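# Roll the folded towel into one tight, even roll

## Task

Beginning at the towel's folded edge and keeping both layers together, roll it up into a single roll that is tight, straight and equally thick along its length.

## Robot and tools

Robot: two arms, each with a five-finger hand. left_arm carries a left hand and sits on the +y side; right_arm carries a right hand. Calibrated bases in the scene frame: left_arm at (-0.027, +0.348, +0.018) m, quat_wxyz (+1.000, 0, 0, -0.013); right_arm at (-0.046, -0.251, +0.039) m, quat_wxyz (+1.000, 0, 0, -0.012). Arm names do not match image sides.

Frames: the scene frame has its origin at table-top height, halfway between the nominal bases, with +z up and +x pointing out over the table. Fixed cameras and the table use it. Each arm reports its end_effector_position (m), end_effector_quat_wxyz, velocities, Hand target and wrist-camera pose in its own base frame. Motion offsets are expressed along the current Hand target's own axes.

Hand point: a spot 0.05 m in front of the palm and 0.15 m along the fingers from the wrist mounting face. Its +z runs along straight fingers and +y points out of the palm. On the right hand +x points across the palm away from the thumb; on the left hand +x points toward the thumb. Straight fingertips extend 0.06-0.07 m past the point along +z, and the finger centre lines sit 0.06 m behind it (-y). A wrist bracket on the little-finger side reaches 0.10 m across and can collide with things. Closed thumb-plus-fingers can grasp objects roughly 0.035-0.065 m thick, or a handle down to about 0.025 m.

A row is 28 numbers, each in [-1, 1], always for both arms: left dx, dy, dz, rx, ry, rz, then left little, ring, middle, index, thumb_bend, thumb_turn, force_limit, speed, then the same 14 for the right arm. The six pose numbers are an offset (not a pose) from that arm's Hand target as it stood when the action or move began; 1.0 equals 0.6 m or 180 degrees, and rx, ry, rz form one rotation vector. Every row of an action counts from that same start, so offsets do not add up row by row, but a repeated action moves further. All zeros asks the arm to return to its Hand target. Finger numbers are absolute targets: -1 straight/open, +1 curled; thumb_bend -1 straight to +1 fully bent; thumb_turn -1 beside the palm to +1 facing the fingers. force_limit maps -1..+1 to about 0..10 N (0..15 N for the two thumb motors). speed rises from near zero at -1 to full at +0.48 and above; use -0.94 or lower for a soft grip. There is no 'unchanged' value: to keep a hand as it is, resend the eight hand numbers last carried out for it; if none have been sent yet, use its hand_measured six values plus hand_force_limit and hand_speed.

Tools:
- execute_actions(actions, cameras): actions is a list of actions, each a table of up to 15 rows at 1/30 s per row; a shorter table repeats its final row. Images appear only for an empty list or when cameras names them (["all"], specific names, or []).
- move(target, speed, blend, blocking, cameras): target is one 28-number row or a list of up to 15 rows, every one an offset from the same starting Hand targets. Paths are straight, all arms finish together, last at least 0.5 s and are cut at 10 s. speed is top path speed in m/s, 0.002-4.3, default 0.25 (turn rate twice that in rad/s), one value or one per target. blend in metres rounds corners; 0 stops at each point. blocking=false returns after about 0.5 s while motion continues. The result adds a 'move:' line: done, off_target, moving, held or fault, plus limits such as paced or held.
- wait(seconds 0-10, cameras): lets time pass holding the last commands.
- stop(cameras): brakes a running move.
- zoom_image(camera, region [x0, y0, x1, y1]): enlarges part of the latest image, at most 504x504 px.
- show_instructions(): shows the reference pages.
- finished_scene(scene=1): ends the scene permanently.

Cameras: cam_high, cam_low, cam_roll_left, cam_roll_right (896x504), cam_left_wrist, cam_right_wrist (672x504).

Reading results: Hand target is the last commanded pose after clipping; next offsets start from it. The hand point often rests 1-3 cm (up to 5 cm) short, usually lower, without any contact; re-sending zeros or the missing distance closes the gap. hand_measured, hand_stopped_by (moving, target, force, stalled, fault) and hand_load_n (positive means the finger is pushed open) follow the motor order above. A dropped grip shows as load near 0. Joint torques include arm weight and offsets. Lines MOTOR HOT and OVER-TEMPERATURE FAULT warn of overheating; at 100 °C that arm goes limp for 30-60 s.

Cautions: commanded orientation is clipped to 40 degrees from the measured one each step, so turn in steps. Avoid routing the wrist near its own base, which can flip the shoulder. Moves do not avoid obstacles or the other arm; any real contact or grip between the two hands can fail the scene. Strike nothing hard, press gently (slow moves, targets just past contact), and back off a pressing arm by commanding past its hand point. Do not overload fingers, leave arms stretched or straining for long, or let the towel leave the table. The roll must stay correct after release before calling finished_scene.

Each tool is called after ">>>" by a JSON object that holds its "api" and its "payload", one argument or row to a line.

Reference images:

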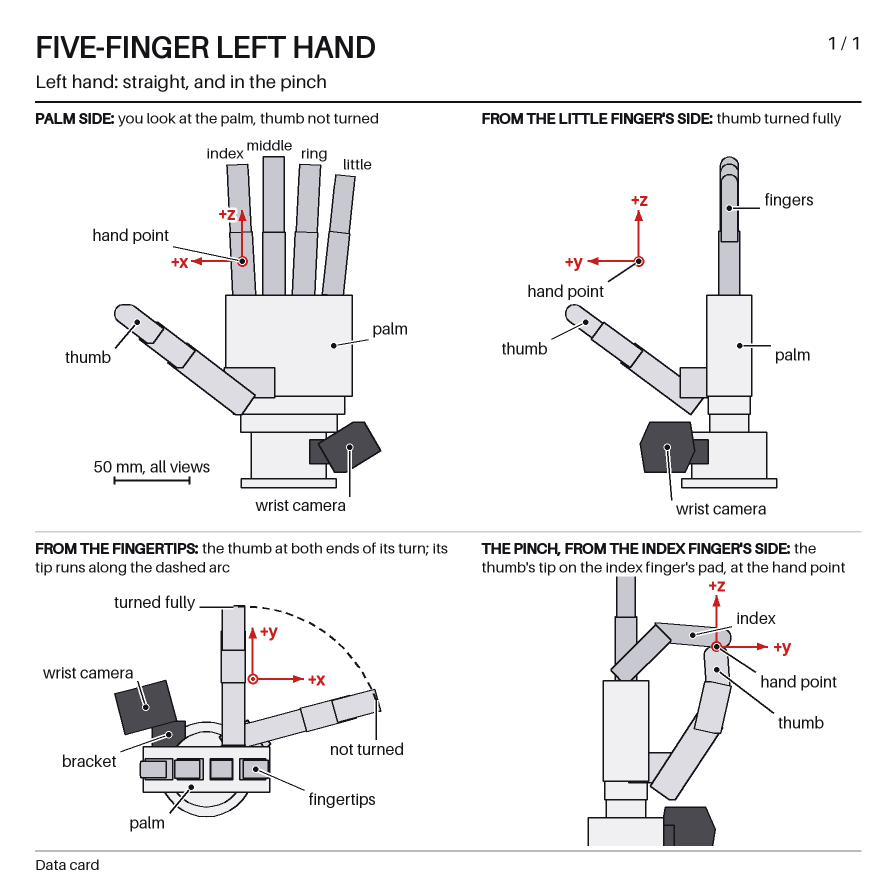

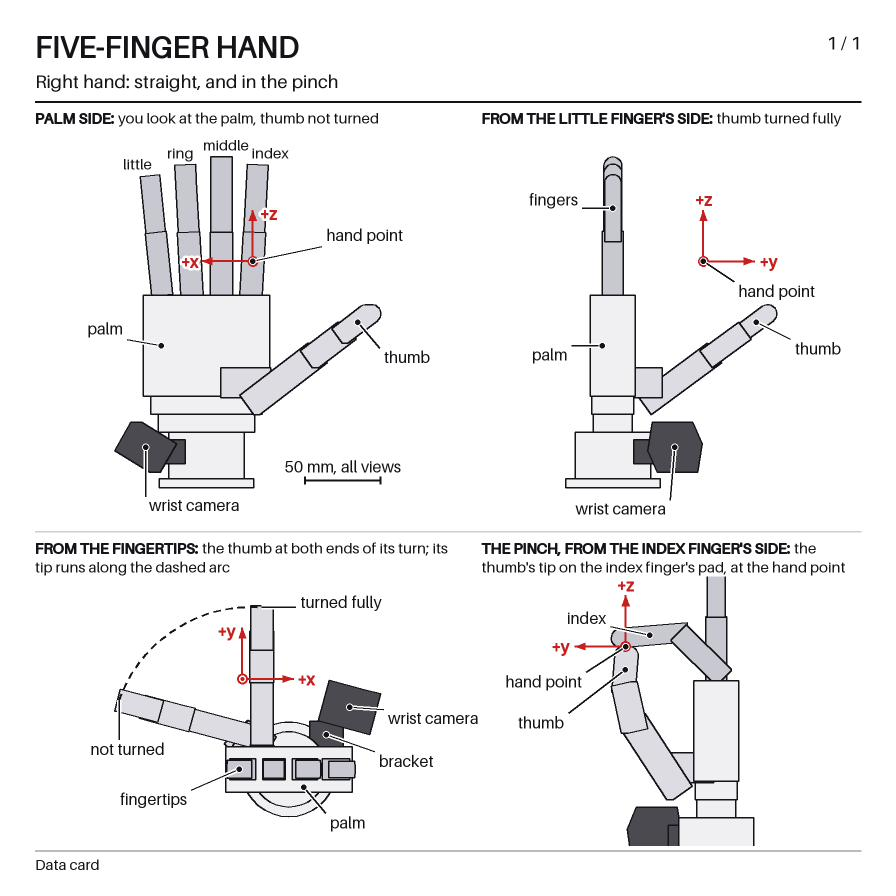

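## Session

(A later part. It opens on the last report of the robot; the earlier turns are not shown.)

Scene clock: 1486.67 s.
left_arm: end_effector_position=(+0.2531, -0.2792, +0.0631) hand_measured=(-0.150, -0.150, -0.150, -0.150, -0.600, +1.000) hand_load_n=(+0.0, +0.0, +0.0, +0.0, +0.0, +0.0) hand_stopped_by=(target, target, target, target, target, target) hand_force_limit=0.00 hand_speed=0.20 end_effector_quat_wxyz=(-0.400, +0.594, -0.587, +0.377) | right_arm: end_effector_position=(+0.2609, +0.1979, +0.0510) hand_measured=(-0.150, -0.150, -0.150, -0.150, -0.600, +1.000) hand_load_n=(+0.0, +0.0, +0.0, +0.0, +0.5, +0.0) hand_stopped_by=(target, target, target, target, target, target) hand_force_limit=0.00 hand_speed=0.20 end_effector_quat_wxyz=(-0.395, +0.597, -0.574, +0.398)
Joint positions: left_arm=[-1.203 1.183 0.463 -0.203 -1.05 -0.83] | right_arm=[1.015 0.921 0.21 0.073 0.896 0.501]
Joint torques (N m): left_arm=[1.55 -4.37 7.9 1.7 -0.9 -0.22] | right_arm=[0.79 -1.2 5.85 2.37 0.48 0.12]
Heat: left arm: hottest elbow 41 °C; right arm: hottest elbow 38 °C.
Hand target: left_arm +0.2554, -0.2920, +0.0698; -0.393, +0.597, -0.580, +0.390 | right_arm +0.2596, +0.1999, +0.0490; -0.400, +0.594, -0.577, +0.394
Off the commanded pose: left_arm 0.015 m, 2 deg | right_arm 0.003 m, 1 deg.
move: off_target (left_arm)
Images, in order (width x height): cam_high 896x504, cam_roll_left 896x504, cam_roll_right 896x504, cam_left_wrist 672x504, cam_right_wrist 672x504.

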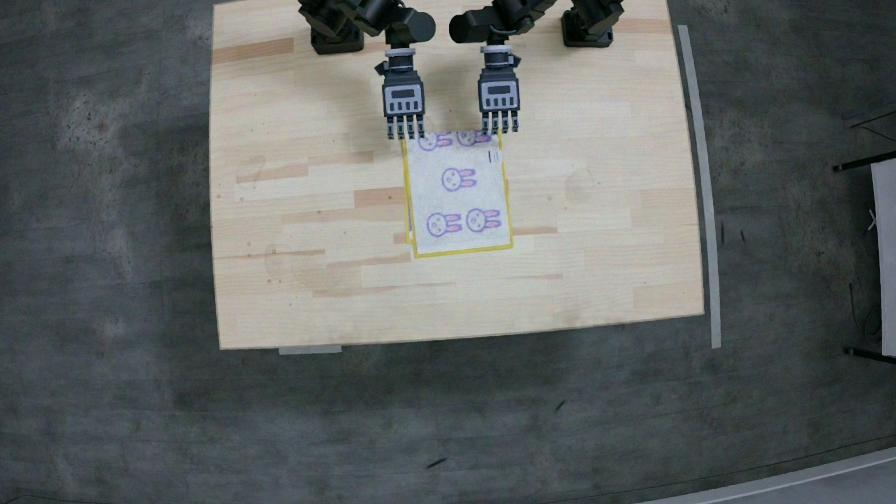

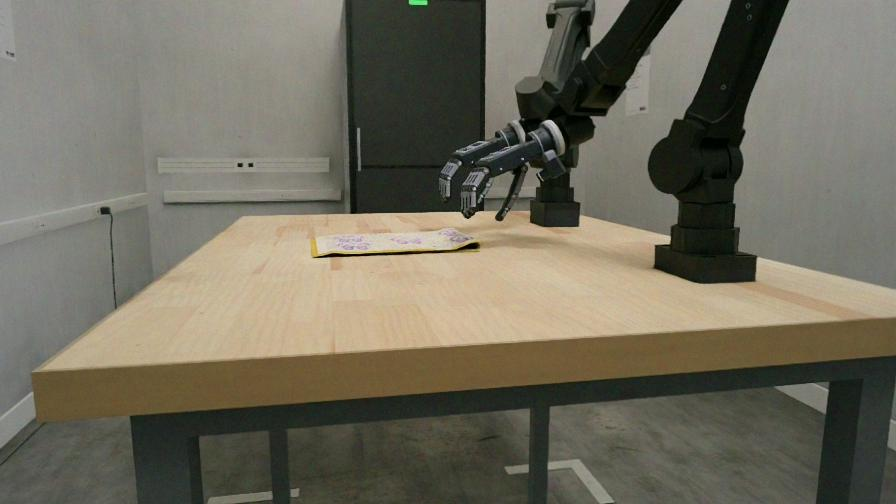

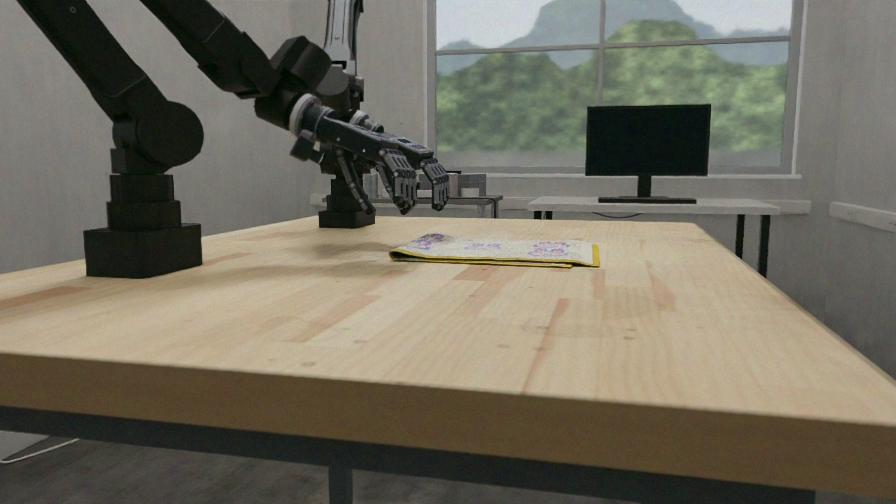

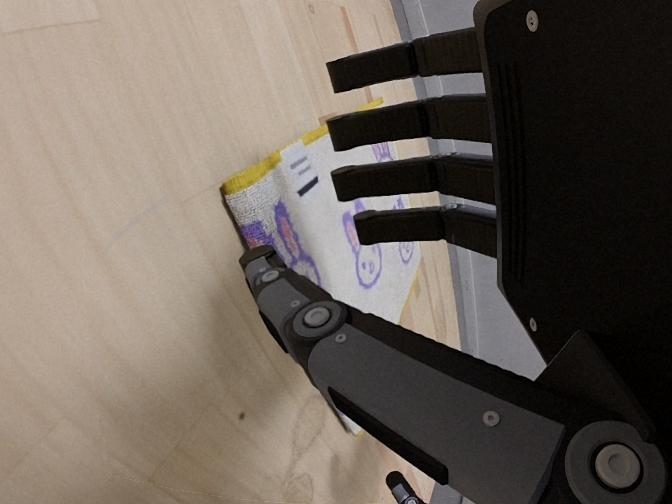

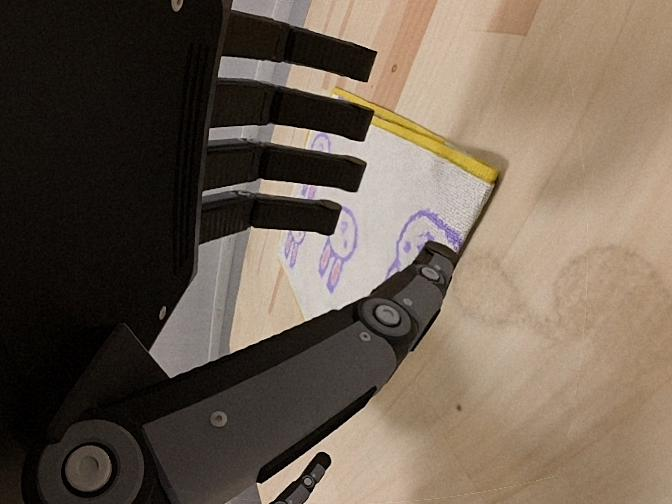

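>>> {"api": "move", "payload": {
  "target": [
    [0, -0.0122, 0.0302, 0, 0, 0, -0.15, -0.15, -0.15, -0.15, -0.6, 1, 0, 0.2, 0, -0.0128, 0.0317, 0, 0, 0, -0.15, -0.15, -0.15, -0.15, -0.6, 1, 0, 0.2],
    [0, 0.0682, 0.0627, 0, 0, 0, -0.15, -0.15, -0.15, -0.15, -0.6, 1, 0, 0.2, 0, 0.0768, 0.0679, 0, 0, 0, -0.15, -0.15, -0.15, -0.15, -0.6, 1, 0, 0.2]
  ],
  "speed": 0.12,
  "blend": 0.01,
  "cameras": ["cam_roll_left", "cam_roll_right", "cam_left_wrist", "cam_right_wrist"]
}}

>>> {"api": "zoom_image", "payload": {
  "camera": "cam_roll_left",
  "region": [410, 190, 530, 270]
}}

>>> {"api": "zoom_image", "payload": {
  "camera": "cam_roll_right",
  "region": [350, 190, 490, 280]
}}

Scene clock: 1491.33 s.
left_arm: end_effector_position=(+0.2719, -0.2953, +0.0225) hand_measured=(-0.150, -0.150, -0.150, -0.150, -0.600, +1.000) hand_load_n=(+0.0, +0.0, +0.0, +0.0, +0.0, +0.0) hand_stopped_by=(target, target, target, target, target, target) hand_force_limit=0.00 hand_speed=0.20 end_effector_quat_wxyz=(-0.391, +0.597, -0.579, +0.394) | right_arm: end_effector_position=(+0.2808, +0.2056, -0.0048) hand_measured=(-0.150, -0.150, -0.150, -0.150, -0.600, +1.000) hand_load_n=(+0.0, +0.0, +0.0, +0.0, +0.0, +0.0) hand_stopped_by=(target, target, target, target, target, target) hand_force_limit=0.00 hand_speed=0.20 end_effector_quat_wxyz=(-0.405, +0.590, -0.579, +0.391)
Joint positions: left_arm=[-1.159 1.372 0.43 0.123 -1.016 -0.757] | right_arm=[0.947 1.335 0.163 0.596 0.832 0.456]
Joint torques (N m): left_arm=[2.96 -5.42 4.93 1.85 -0.55 -0.06] | right_arm=[-0.32 -3.14 3.11 2.41 0.21 -0.14]
Heat: left arm: hottest elbow 41 °C; right arm: hottest elbow 38 °C.
Hand target: left_arm +0.2743, -0.2918, +0.0174; -0.394, +0.597, -0.580, +0.389 | right_arm +0.2803, +0.1999, -0.0089; -0.399, +0.594, -0.577, +0.394
Off the commanded pose: left_arm 0.006 m, 1 deg | right_arm 0.007 m, 1 deg.
move: done
Images, in order (width x height): cam_roll_left 896x504, cam_roll_right 896x504, cam_left_wrist 672x504, cam_right_wrist 672x504.

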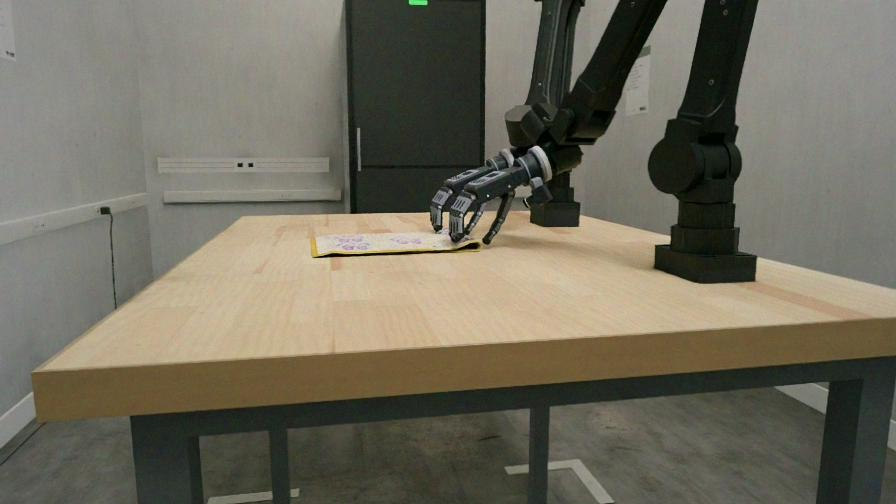

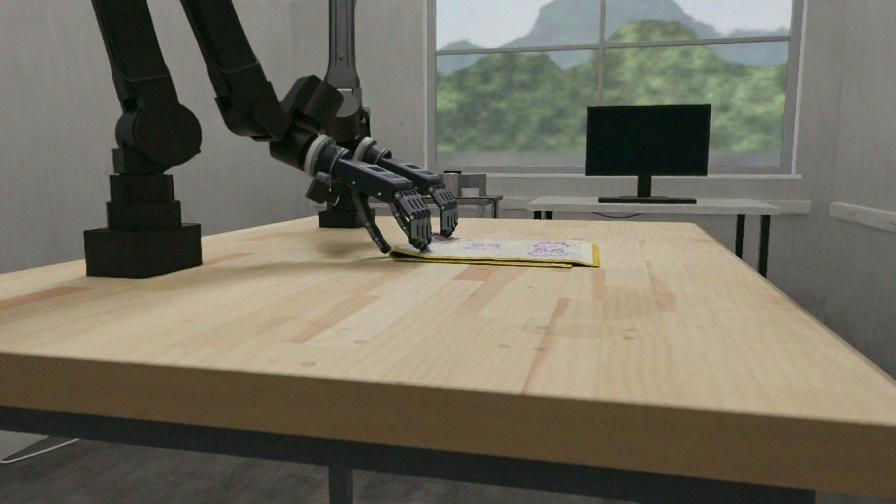

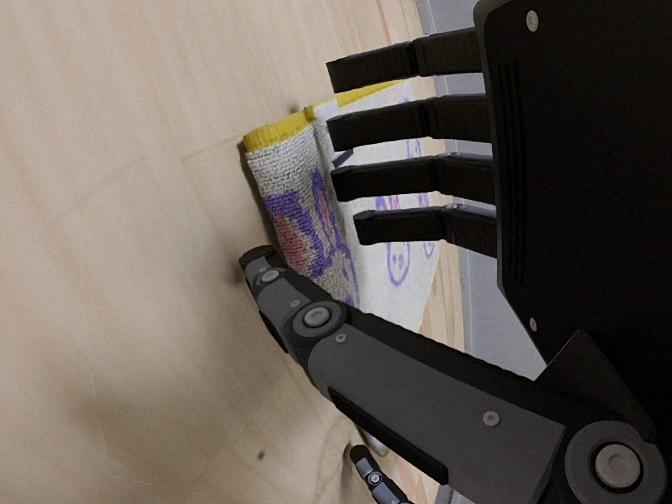

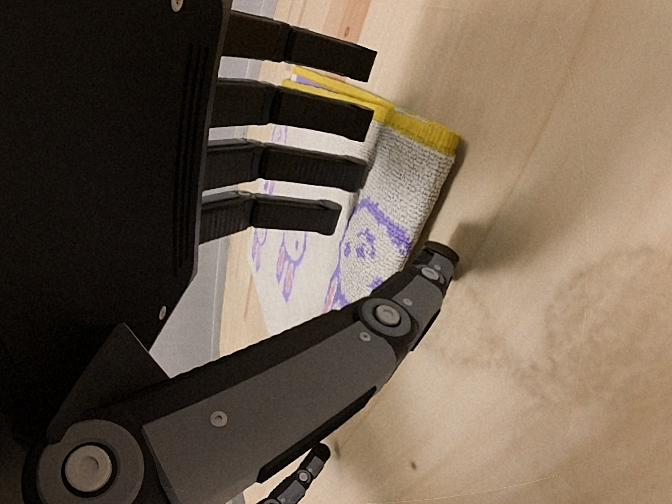

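Scaled by 4.200 from the camera's 896x504 image, which has a finer 1280x720 frame.

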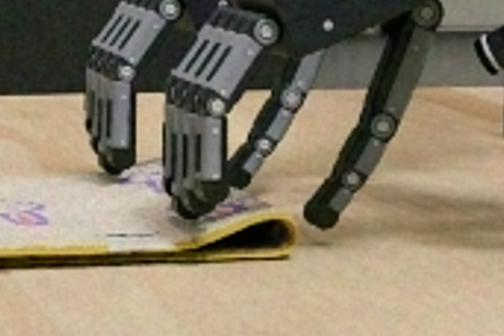

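Scaled by 3.600 from the camera's 896x504 image, which has a finer 1280x720 frame.

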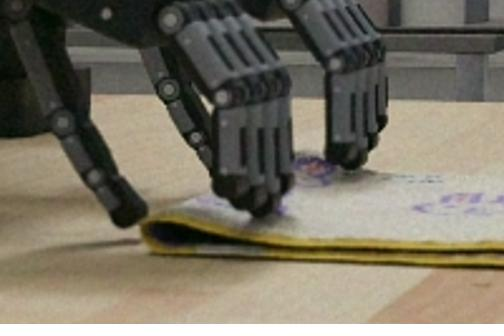

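>>> {"api": "move", "payload": {
  "target": [0, 0, 0, 0, 0, 0, 0.3, 0.3, 0.3, 0.3, -0.6, 1, 0, -0.4, 0, 0, 0, 0, 0, 0, 0.3, 0.3, 0.3, 0.3, -0.6, 1, 0, -0.4],
  "speed": 0.12,
  "cameras": ["cam_roll_left", "cam_roll_right", "cam_left_wrist", "cam_right_wrist"]
}}

>>> {"api": "zoom_image", "payload": {
  "camera": "cam_roll_left",
  "region": [410, 190, 530, 270]
}}

>>> {"api": "zoom_image", "payload": {
  "camera": "cam_roll_right",
  "region": [350, 190, 490, 280]
}}

Scene clock: 1493.00 s.
left_arm: end_effector_position=(+0.2719, -0.2954, +0.0225) hand_measured=(+0.300, +0.300, +0.300, +0.300, -0.600, +1.000) hand_load_n=(+0.0, +0.0, +0.0, +0.0, +0.0, +0.0) hand_stopped_by=(target, target, target, target, target, target) hand_force_limit=0.00 hand_speed=-0.40 end_effector_quat_wxyz=(-0.391, +0.597, -0.579, +0.394) | right_arm: end_effector_position=(+0.2809, +0.2056, -0.0048) hand_measured=(+0.300, +0.300, +0.300, +0.300, -0.600, +1.000) hand_load_n=(+0.0, +0.0, +0.0, +0.0, +0.0, +0.0) hand_stopped_by=(target, target, target, target, target, target) hand_force_limit=0.00 hand_speed=-0.40 end_effector_quat_wxyz=(-0.405, +0.590, -0.579, +0.391)
Joint positions: left_arm=[-1.159 1.372 0.43 0.124 -1.016 -0.756] | right_arm=[0.946 1.335 0.163 0.597 0.832 0.455]
Joint torques (N m): left_arm=[2.9 -5.3 4.96 1.87 -0.55 -0.07] | right_arm=[-0.67 -3.96 3.15 2.45 0.23 -0.15]
Heat: left arm: hottest elbow 41 °C; right arm: hottest elbow 38 °C.
Hand target: left_arm +0.2743, -0.2919, +0.0174; -0.393, +0.597, -0.580, +0.390 | right_arm +0.2803, +0.1998, -0.0090; -0.399, +0.594, -0.577, +0.394
Off the commanded pose: left_arm 0.007 m, 1 deg | right_arm 0.007 m, 1 deg.
move: done
Images, in order (width x height): cam_roll_left 896x504, cam_roll_right 896x504, cam_left_wrist 672x504, cam_right_wrist 672x504.

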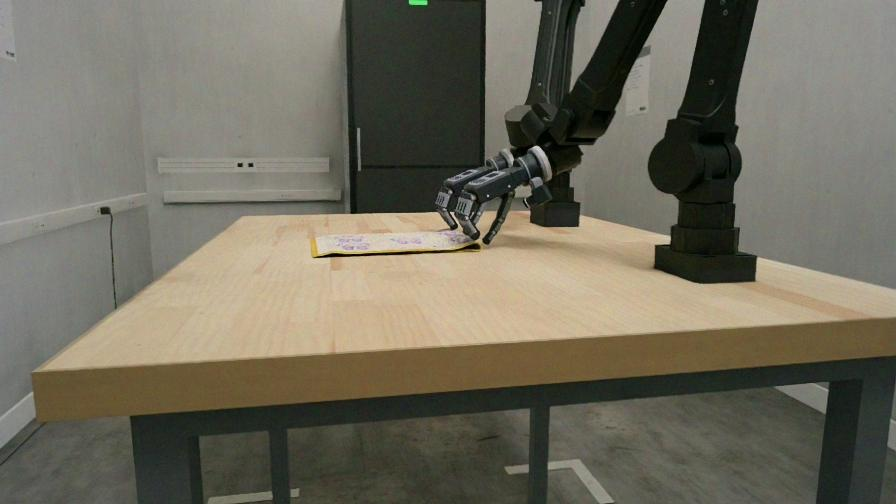

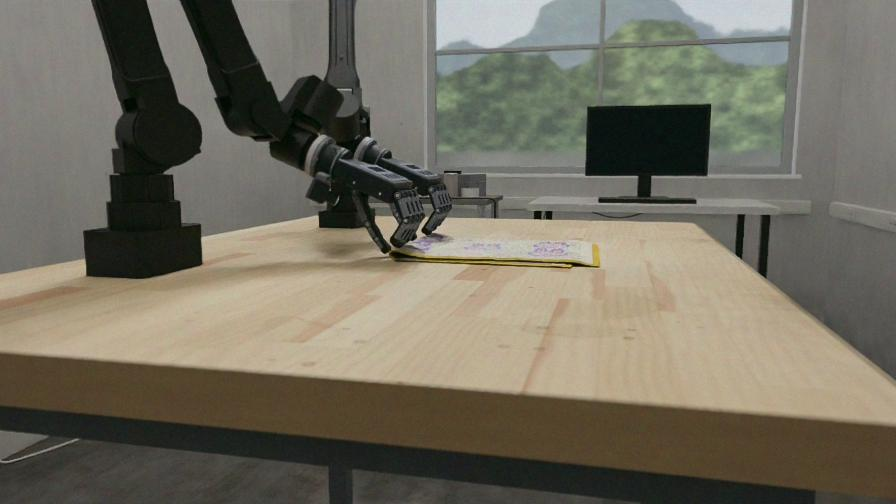

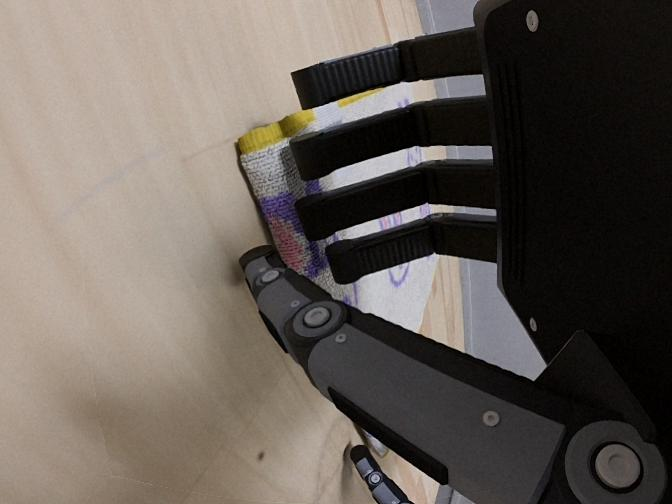

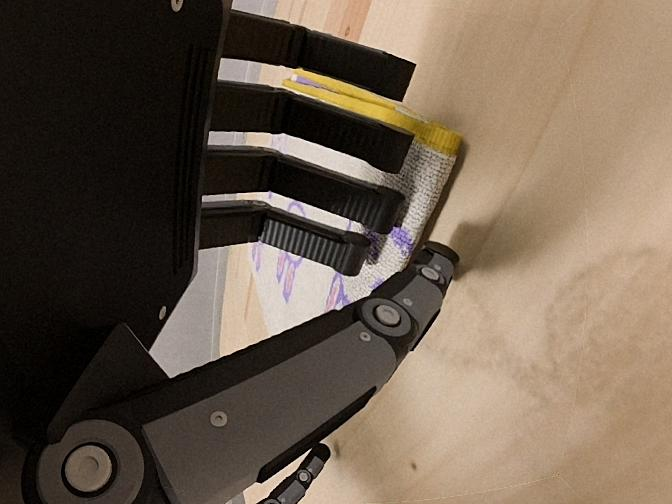

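Scaled by 4.200 from the camera's 896x504 image, which has a finer 1280x720 frame.

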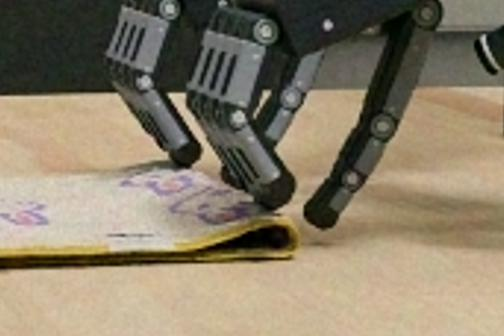

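Scaled by 3.600 from the camera's 896x504 image, which has a finer 1280x720 frame.

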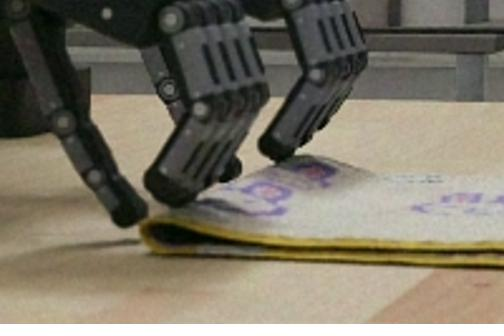

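>>> {"api": "move", "payload": {
  "target": [
    [0, -0.0155, -0.00625, 0, 0, 0, 0.3, 0.3, 0.3, 0.3, -0.6, 1, 0, -0.4, 0, -0.0155, -0.00625, 0, 0, 0, 0.3, 0.3, 0.3, 0.3, -0.6, 1, 0, -0.4],
    [0, -0.0155, -0.00625, 0, 0, 0, -0.15, -0.15, -0.15, -0.15, -0.6, 1, 0, -0.1, 0, -0.0155, -0.00625, 0, 0, 0, -0.15, -0.15, -0.15, -0.15, -0.6, 1, 0, -0.1],
    [0, 0.0108, 0.0044, 0, 0, 0, -0.15, -0.15, -0.15, -0.15, -0.6, 1, 0, -0.1, 0, 0.0108, 0.0044, 0, 0, 0, -0.15, -0.15, -0.15, -0.15, -0.6, 1, 0, -0.1],
    [0, 0.0108, 0.0044, 0, 0, 0, 0.3, 0.3, 0.3, 0.3, -0.6, 1, 0, -0.4, 0, 0.0108, 0.0044, 0, 0, 0, 0.3, 0.3, 0.3, 0.3, -0.6, 1, 0, -0.4]
  ],
  "speed": 0.08,
  "cameras": ["cam_roll_left", "cam_roll_right", "cam_left_wrist", "cam_right_wrist"]
}}

>>> {"api": "zoom_image", "payload": {
  "camera": "cam_roll_left",
  "region": [410, 190, 530, 270]
}}

>>> {"api": "zoom_image", "payload": {
  "camera": "cam_roll_right",
  "region": [350, 190, 490, 280]
}}

Scene clock: 1498.23 s.
left_arm: end_effector_position=(+0.2723, -0.2962, +0.0163) hand_measured=(+0.300, +0.300, +0.300, +0.300, -0.600, +1.000) hand_load_n=(+0.0, +0.0, +0.0, +0.0, +0.0, +0.5) hand_stopped_by=(target, target, target, target, target, target) hand_force_limit=0.00 hand_speed=-0.40 end_effector_quat_wxyz=(-0.390, +0.597, -0.579, +0.395) | right_arm: end_effector_position=(+0.2821, +0.2067, -0.0100) hand_measured=(+0.300, +0.300, +0.300, +0.300, -0.600, +1.000) hand_load_n=(+0.0, +0.0, +0.0, +0.0, -0.5, +0.0) hand_stopped_by=(target, target, target, target, target, target) hand_force_limit=0.00 hand_speed=-0.40 end_effector_quat_wxyz=(-0.408, +0.588, -0.579, +0.390)
Joint positions: left_arm=[-1.159 1.398 0.426 0.157 -1.016 -0.754] | right_arm=[0.945 1.386 0.159 0.66 0.831 0.454]
Joint torques (N m): left_arm=[2.9 -5.36 4.67 1.76 -0.56 -0.1] | right_arm=[0.03 -4.25 2.78 2.29 0.19 -0.15]
Heat: left arm: hottest elbow 41 °C; right arm: hottest elbow 38 °C.
Hand target: left_arm +0.2741, -0.2920, +0.0104; -0.393, +0.597, -0.581, +0.390 | right_arm +0.2803, +0.1999, -0.0160; -0.399, +0.594, -0.577, +0.394
Off the commanded pose: left_arm 0.008 m, 1 deg | right_arm 0.009 m, 1 deg.
move: done
Images, in order (width x height): cam_roll_left 896x504, cam_roll_right 896x504, cam_left_wrist 672x504, cam_right_wrist 672x504.

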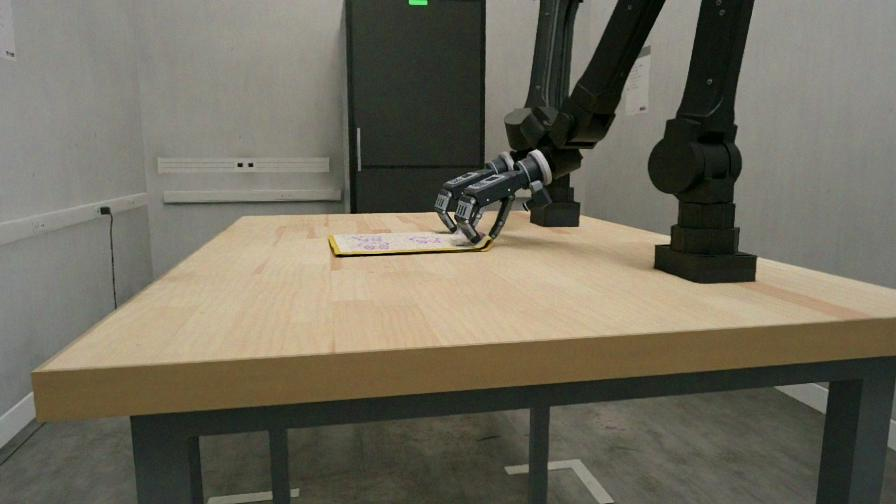

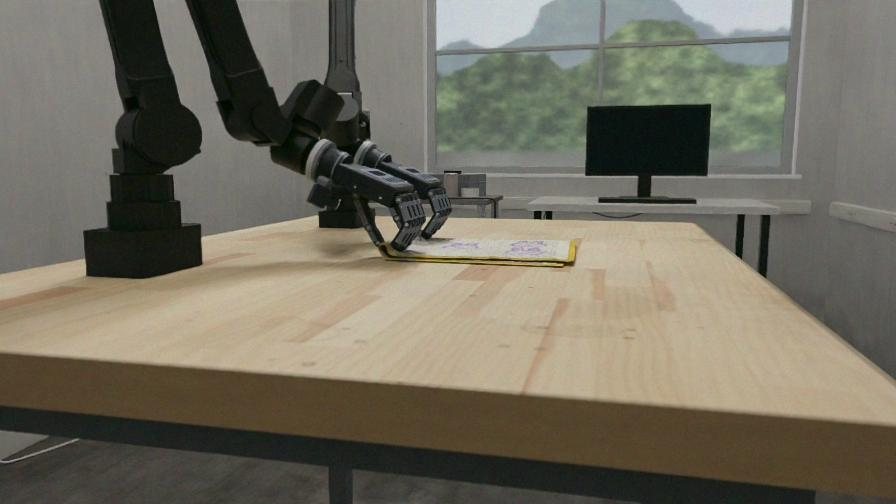

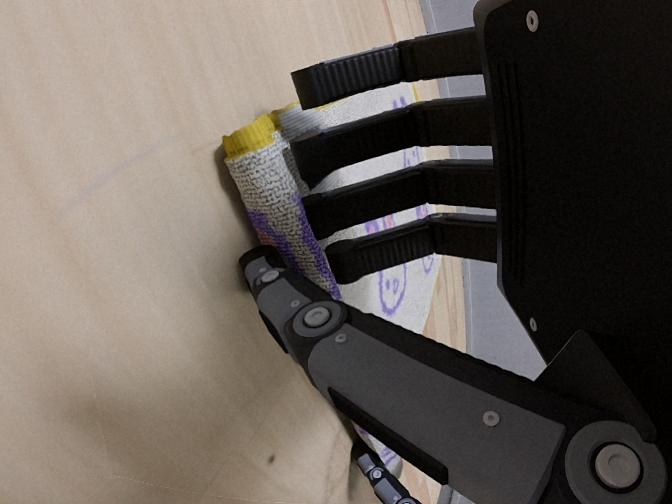

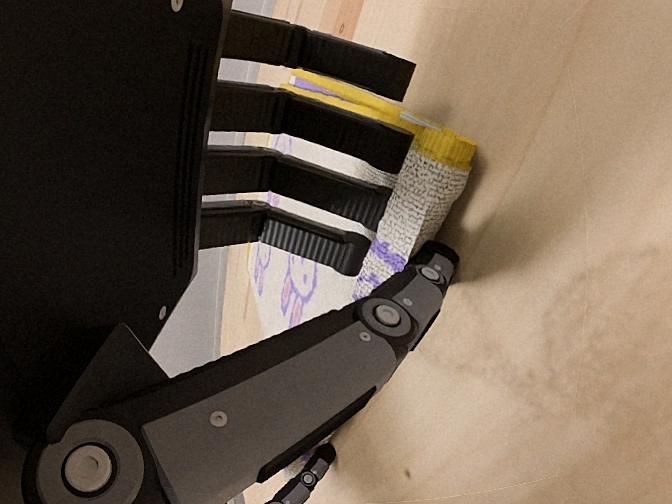

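Scaled by 4.200 from the camera's 896x504 image, which has a finer 1280x720 frame.

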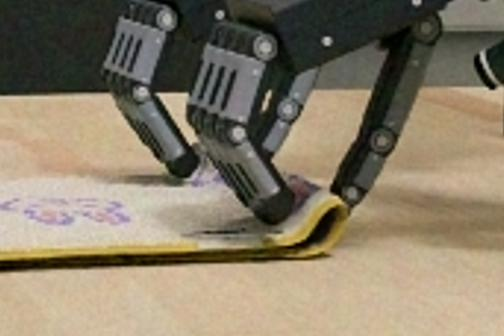

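Scaled by 3.600 from the camera's 896x504 image, which has a finer 1280x720 frame.

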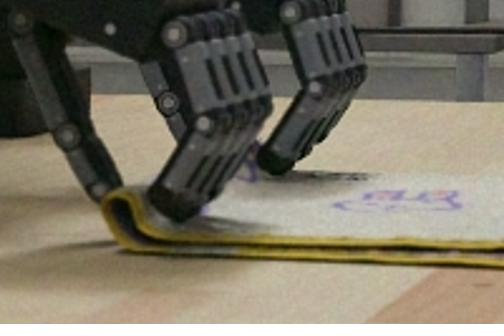

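>>> {"api": "move", "payload": {
  "target": [0, 0, 0, 0, 0, 0, 0.42, 0.42, 0.42, 0.42, -0.3, 1, 0, -0.5, 0, 0, 0, 0, 0, 0, 0.42, 0.42, 0.42, 0.42, -0.3, 1, 0, -0.5],
  "speed": 0.08,
  "cameras": ["cam_roll_left", "cam_roll_right"]
}}

>>> {"api": "zoom_image", "payload": {
  "camera": "cam_roll_left",
  "region": [410, 190, 530, 270]
}}

>>> {"api": "zoom_image", "payload": {
  "camera": "cam_roll_right",
  "region": [350, 190, 490, 280]
}}

Scene clock: 1500.30 s.
left_arm: end_effector_position=(+0.2723, -0.2962, +0.0163) hand_measured=(+0.420, +0.420, +0.414, +0.420, -0.536, +1.000) hand_load_n=(+0.0, +0.0, +7.5, +0.0, +7.5, +1.0) hand_stopped_by=(target, target, force, target, force, target) hand_force_limit=0.00 hand_speed=-0.50 end_effector_quat_wxyz=(-0.390, +0.597, -0.579, +0.395) | right_arm: end_effector_position=(+0.2820, +0.2065, -0.0105) hand_measured=(+0.420, +0.420, +0.416, +0.420, -0.536, +1.000) hand_load_n=(+0.0, +0.0, +4.5, +0.0, +10.5, +2.5) hand_stopped_by=(target, target, force, target, force, target) hand_force_limit=0.00 hand_speed=-0.50 end_effector_quat_wxyz=(-0.408, +0.588, -0.579, +0.391)
Joint positions: left_arm=[-1.159 1.398 0.426 0.157 -1.016 -0.754] | right_arm=[0.945 1.387 0.159 0.66 0.831 0.454]
Joint torques (N m): left_arm=[2.78 -5.54 4.7 1.78 -0.56 -0.1] | right_arm=[-0.15 -4.07 2.81 2.24 0.2 -0.16]
Heat: left arm: hottest elbow 40 °C; right arm: hottest elbow 37 °C.
Hand target: left_arm +0.2741, -0.2920, +0.0104; -0.393, +0.597, -0.581, +0.390 | right_arm +0.2804, +0.1999, -0.0160; -0.399, +0.594, -0.577, +0.394
Off the commanded pose: left_arm 0.007 m, 1 deg | right_arm 0.009 m, 1 deg.
move: done
Images, in order (width x height): cam_roll_left 896x504, cam_roll_right 896x504.

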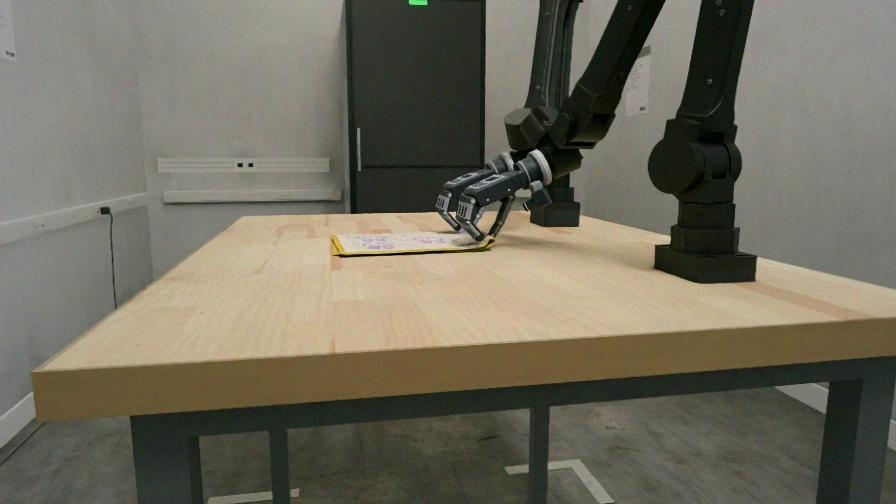

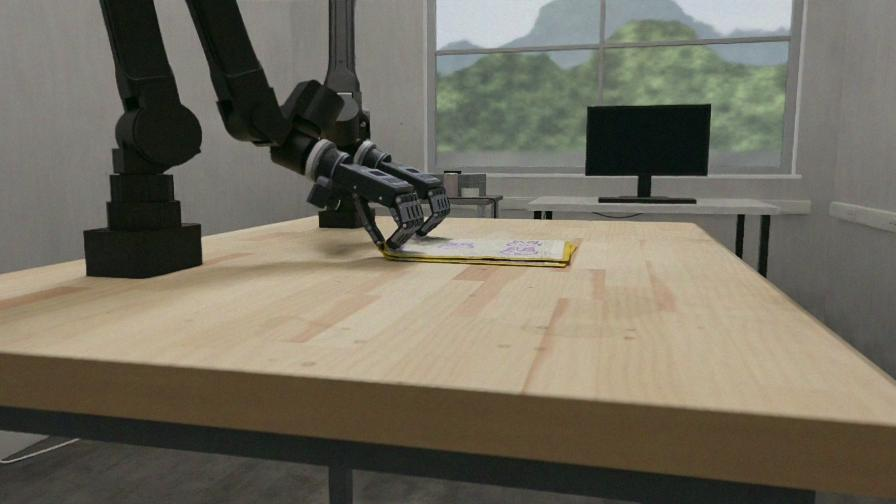

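Scaled by 4.200 from the camera's 896x504 image, which has a finer 1280x720 frame.

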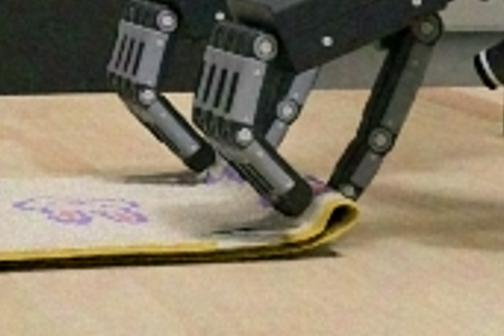

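Scaled by 3.600 from the camera's 896x504 image, which has a finer 1280x720 frame.

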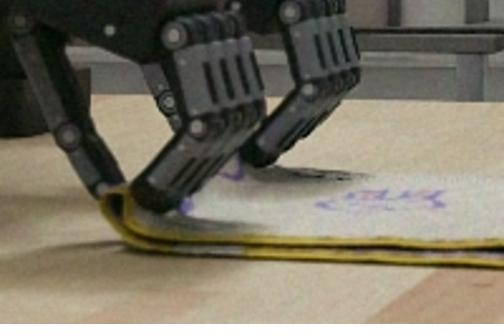

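>>> {"api": "move", "payload": {
  "target": [
    [0, -0.0464, -0.0188, 0, 0, 0, 0.42, 0.42, 0.42, 0.42, -0.3, 1, 0, -0.5, 0, -0.0464, -0.0188, 0, 0, 0, 0.42, 0.42, 0.42, 0.42, -0.3, 1, 0, -0.5],
    [0, -0.557, -0.0455, 0, 0, 0, 0.42, 0.42, 0.42, 0.42, -0.3, 1, 0, -0.5, 0, -0.557, -0.0455, 0, 0, 0, 0.42, 0.42, 0.42, 0.42, -0.3, 1, 0, -0.5]
  ],
  "speed": 0.12,
  "blend": 0.01,
  "cameras": ["cam_high", "cam_low", "cam_roll_left", "cam_roll_right"]
}}

>>> {"api": "zoom_image", "payload": {
  "camera": "cam_low",
  "region": [500, 30, 760, 260]
}}

Scene clock: 1505.70 s.
left_arm: end_effector_position=(+0.3665, -0.2843, +0.3030) hand_measured=(+0.420, +0.420, +0.414, +0.420, -0.536, +1.000) hand_load_n=(+0.0, +0.0, +7.0, +0.0, +7.5, +1.0) hand_stopped_by=(target, target, force, target, force, target) hand_force_limit=0.00 hand_speed=-0.50 end_effector_quat_wxyz=(-0.389, +0.596, -0.590, +0.381) | right_arm: end_effector_position=(+0.3688, +0.2048, +0.2785) hand_measured=(+0.420, +0.420, +0.416, +0.420, -0.536, +1.000) hand_load_n=(+0.0, +0.0, +5.0, +0.0, +10.5, +3.0) hand_stopped_by=(target, target, force, target, force, target) hand_force_limit=0.00 hand_speed=-0.50 end_effector_quat_wxyz=(-0.392, +0.601, -0.579, +0.387)
Joint positions: left_arm=[-0.876 1.047 1.014 -0.584 -0.79 -0.461] | right_arm=[0.673 0.865 0.821 -0.45 0.589 0.278]
Joint torques (N m): left_arm=[3.25 -5.25 13.22 0.9 -0.5 -0.03] | right_arm=[-0.62 -3.37 12.05 1.57 0.21 -0.19]
Heat: left arm: hottest elbow 41 °C; right arm: hottest elbow 38 °C.
Hand target: left_arm +0.3783, -0.2869, +0.3290; -0.393, +0.597, -0.580, +0.389 | right_arm +0.3785, +0.2048, +0.3048; -0.400, +0.594, -0.576, +0.394
Off the commanded pose: left_arm 0.029 m, 2 deg | right_arm 0.028 m, 2 deg.
move: off_target (left_arm, right_arm)
Images, in order (width x height): cam_high 896x504, cam_low 896x504, cam_roll_left 896x504, cam_roll_right 896x504.

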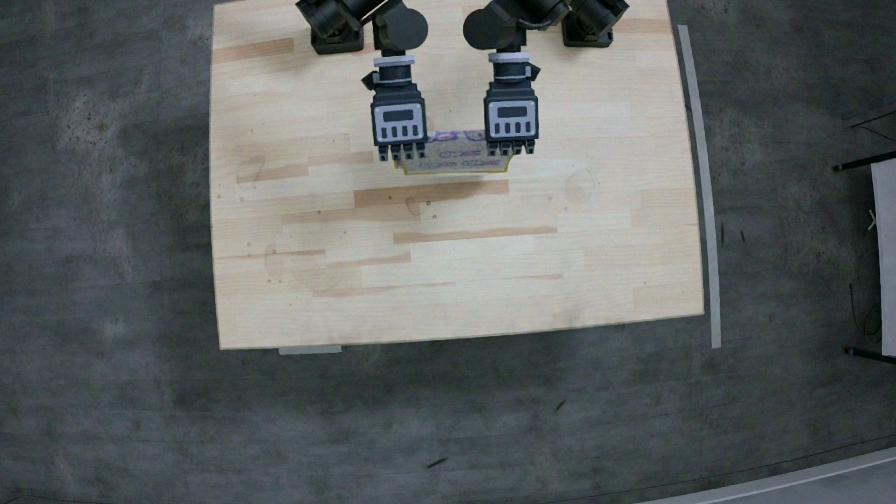

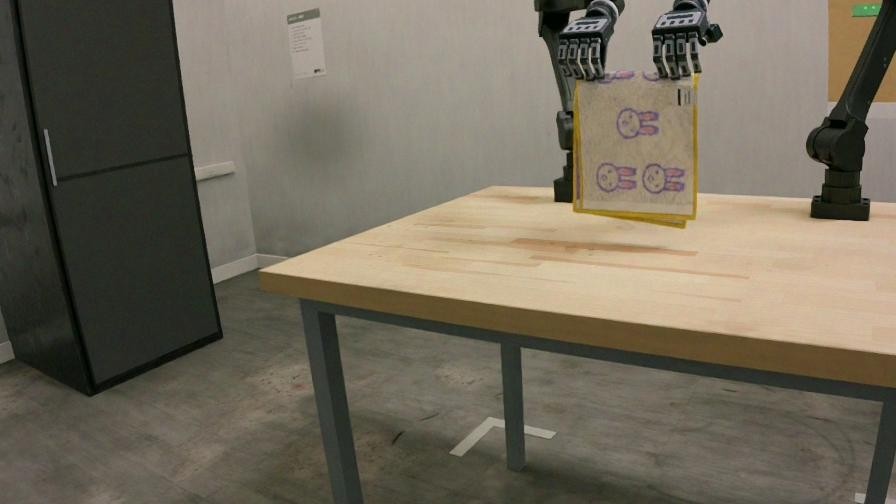

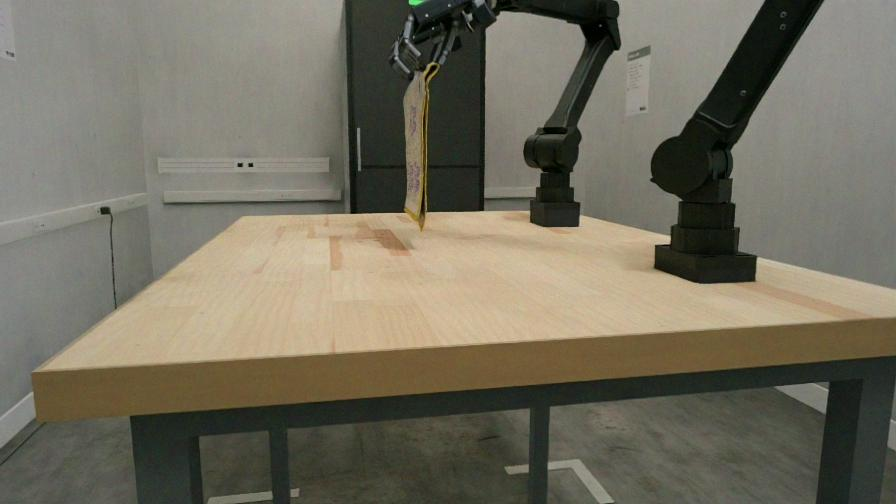

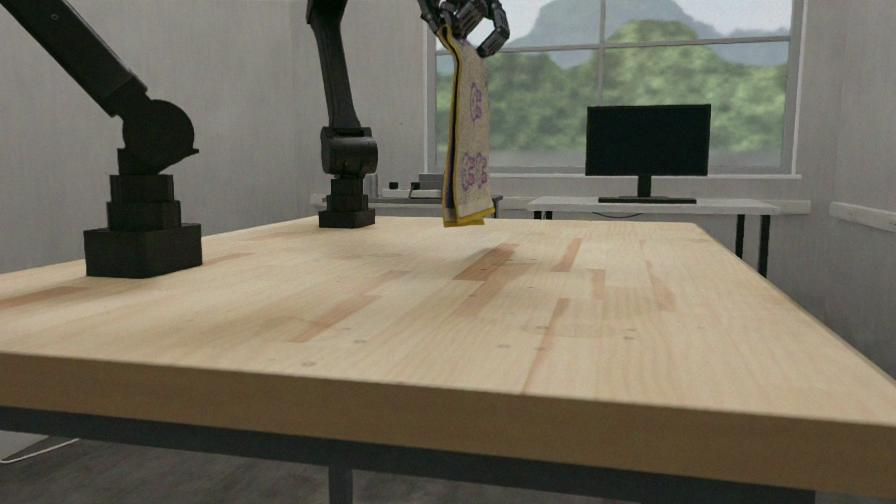

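Scaled by 1.938 from the camera's 896x504 image, which has a finer 1280x720 frame.

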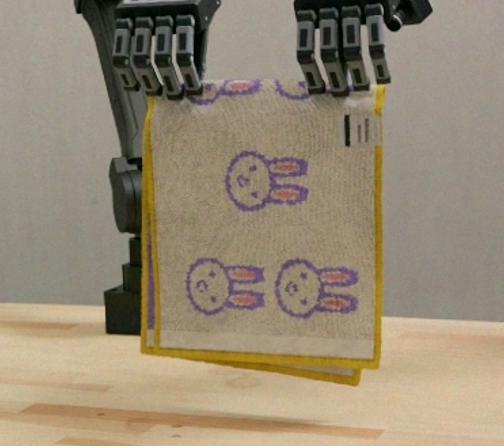

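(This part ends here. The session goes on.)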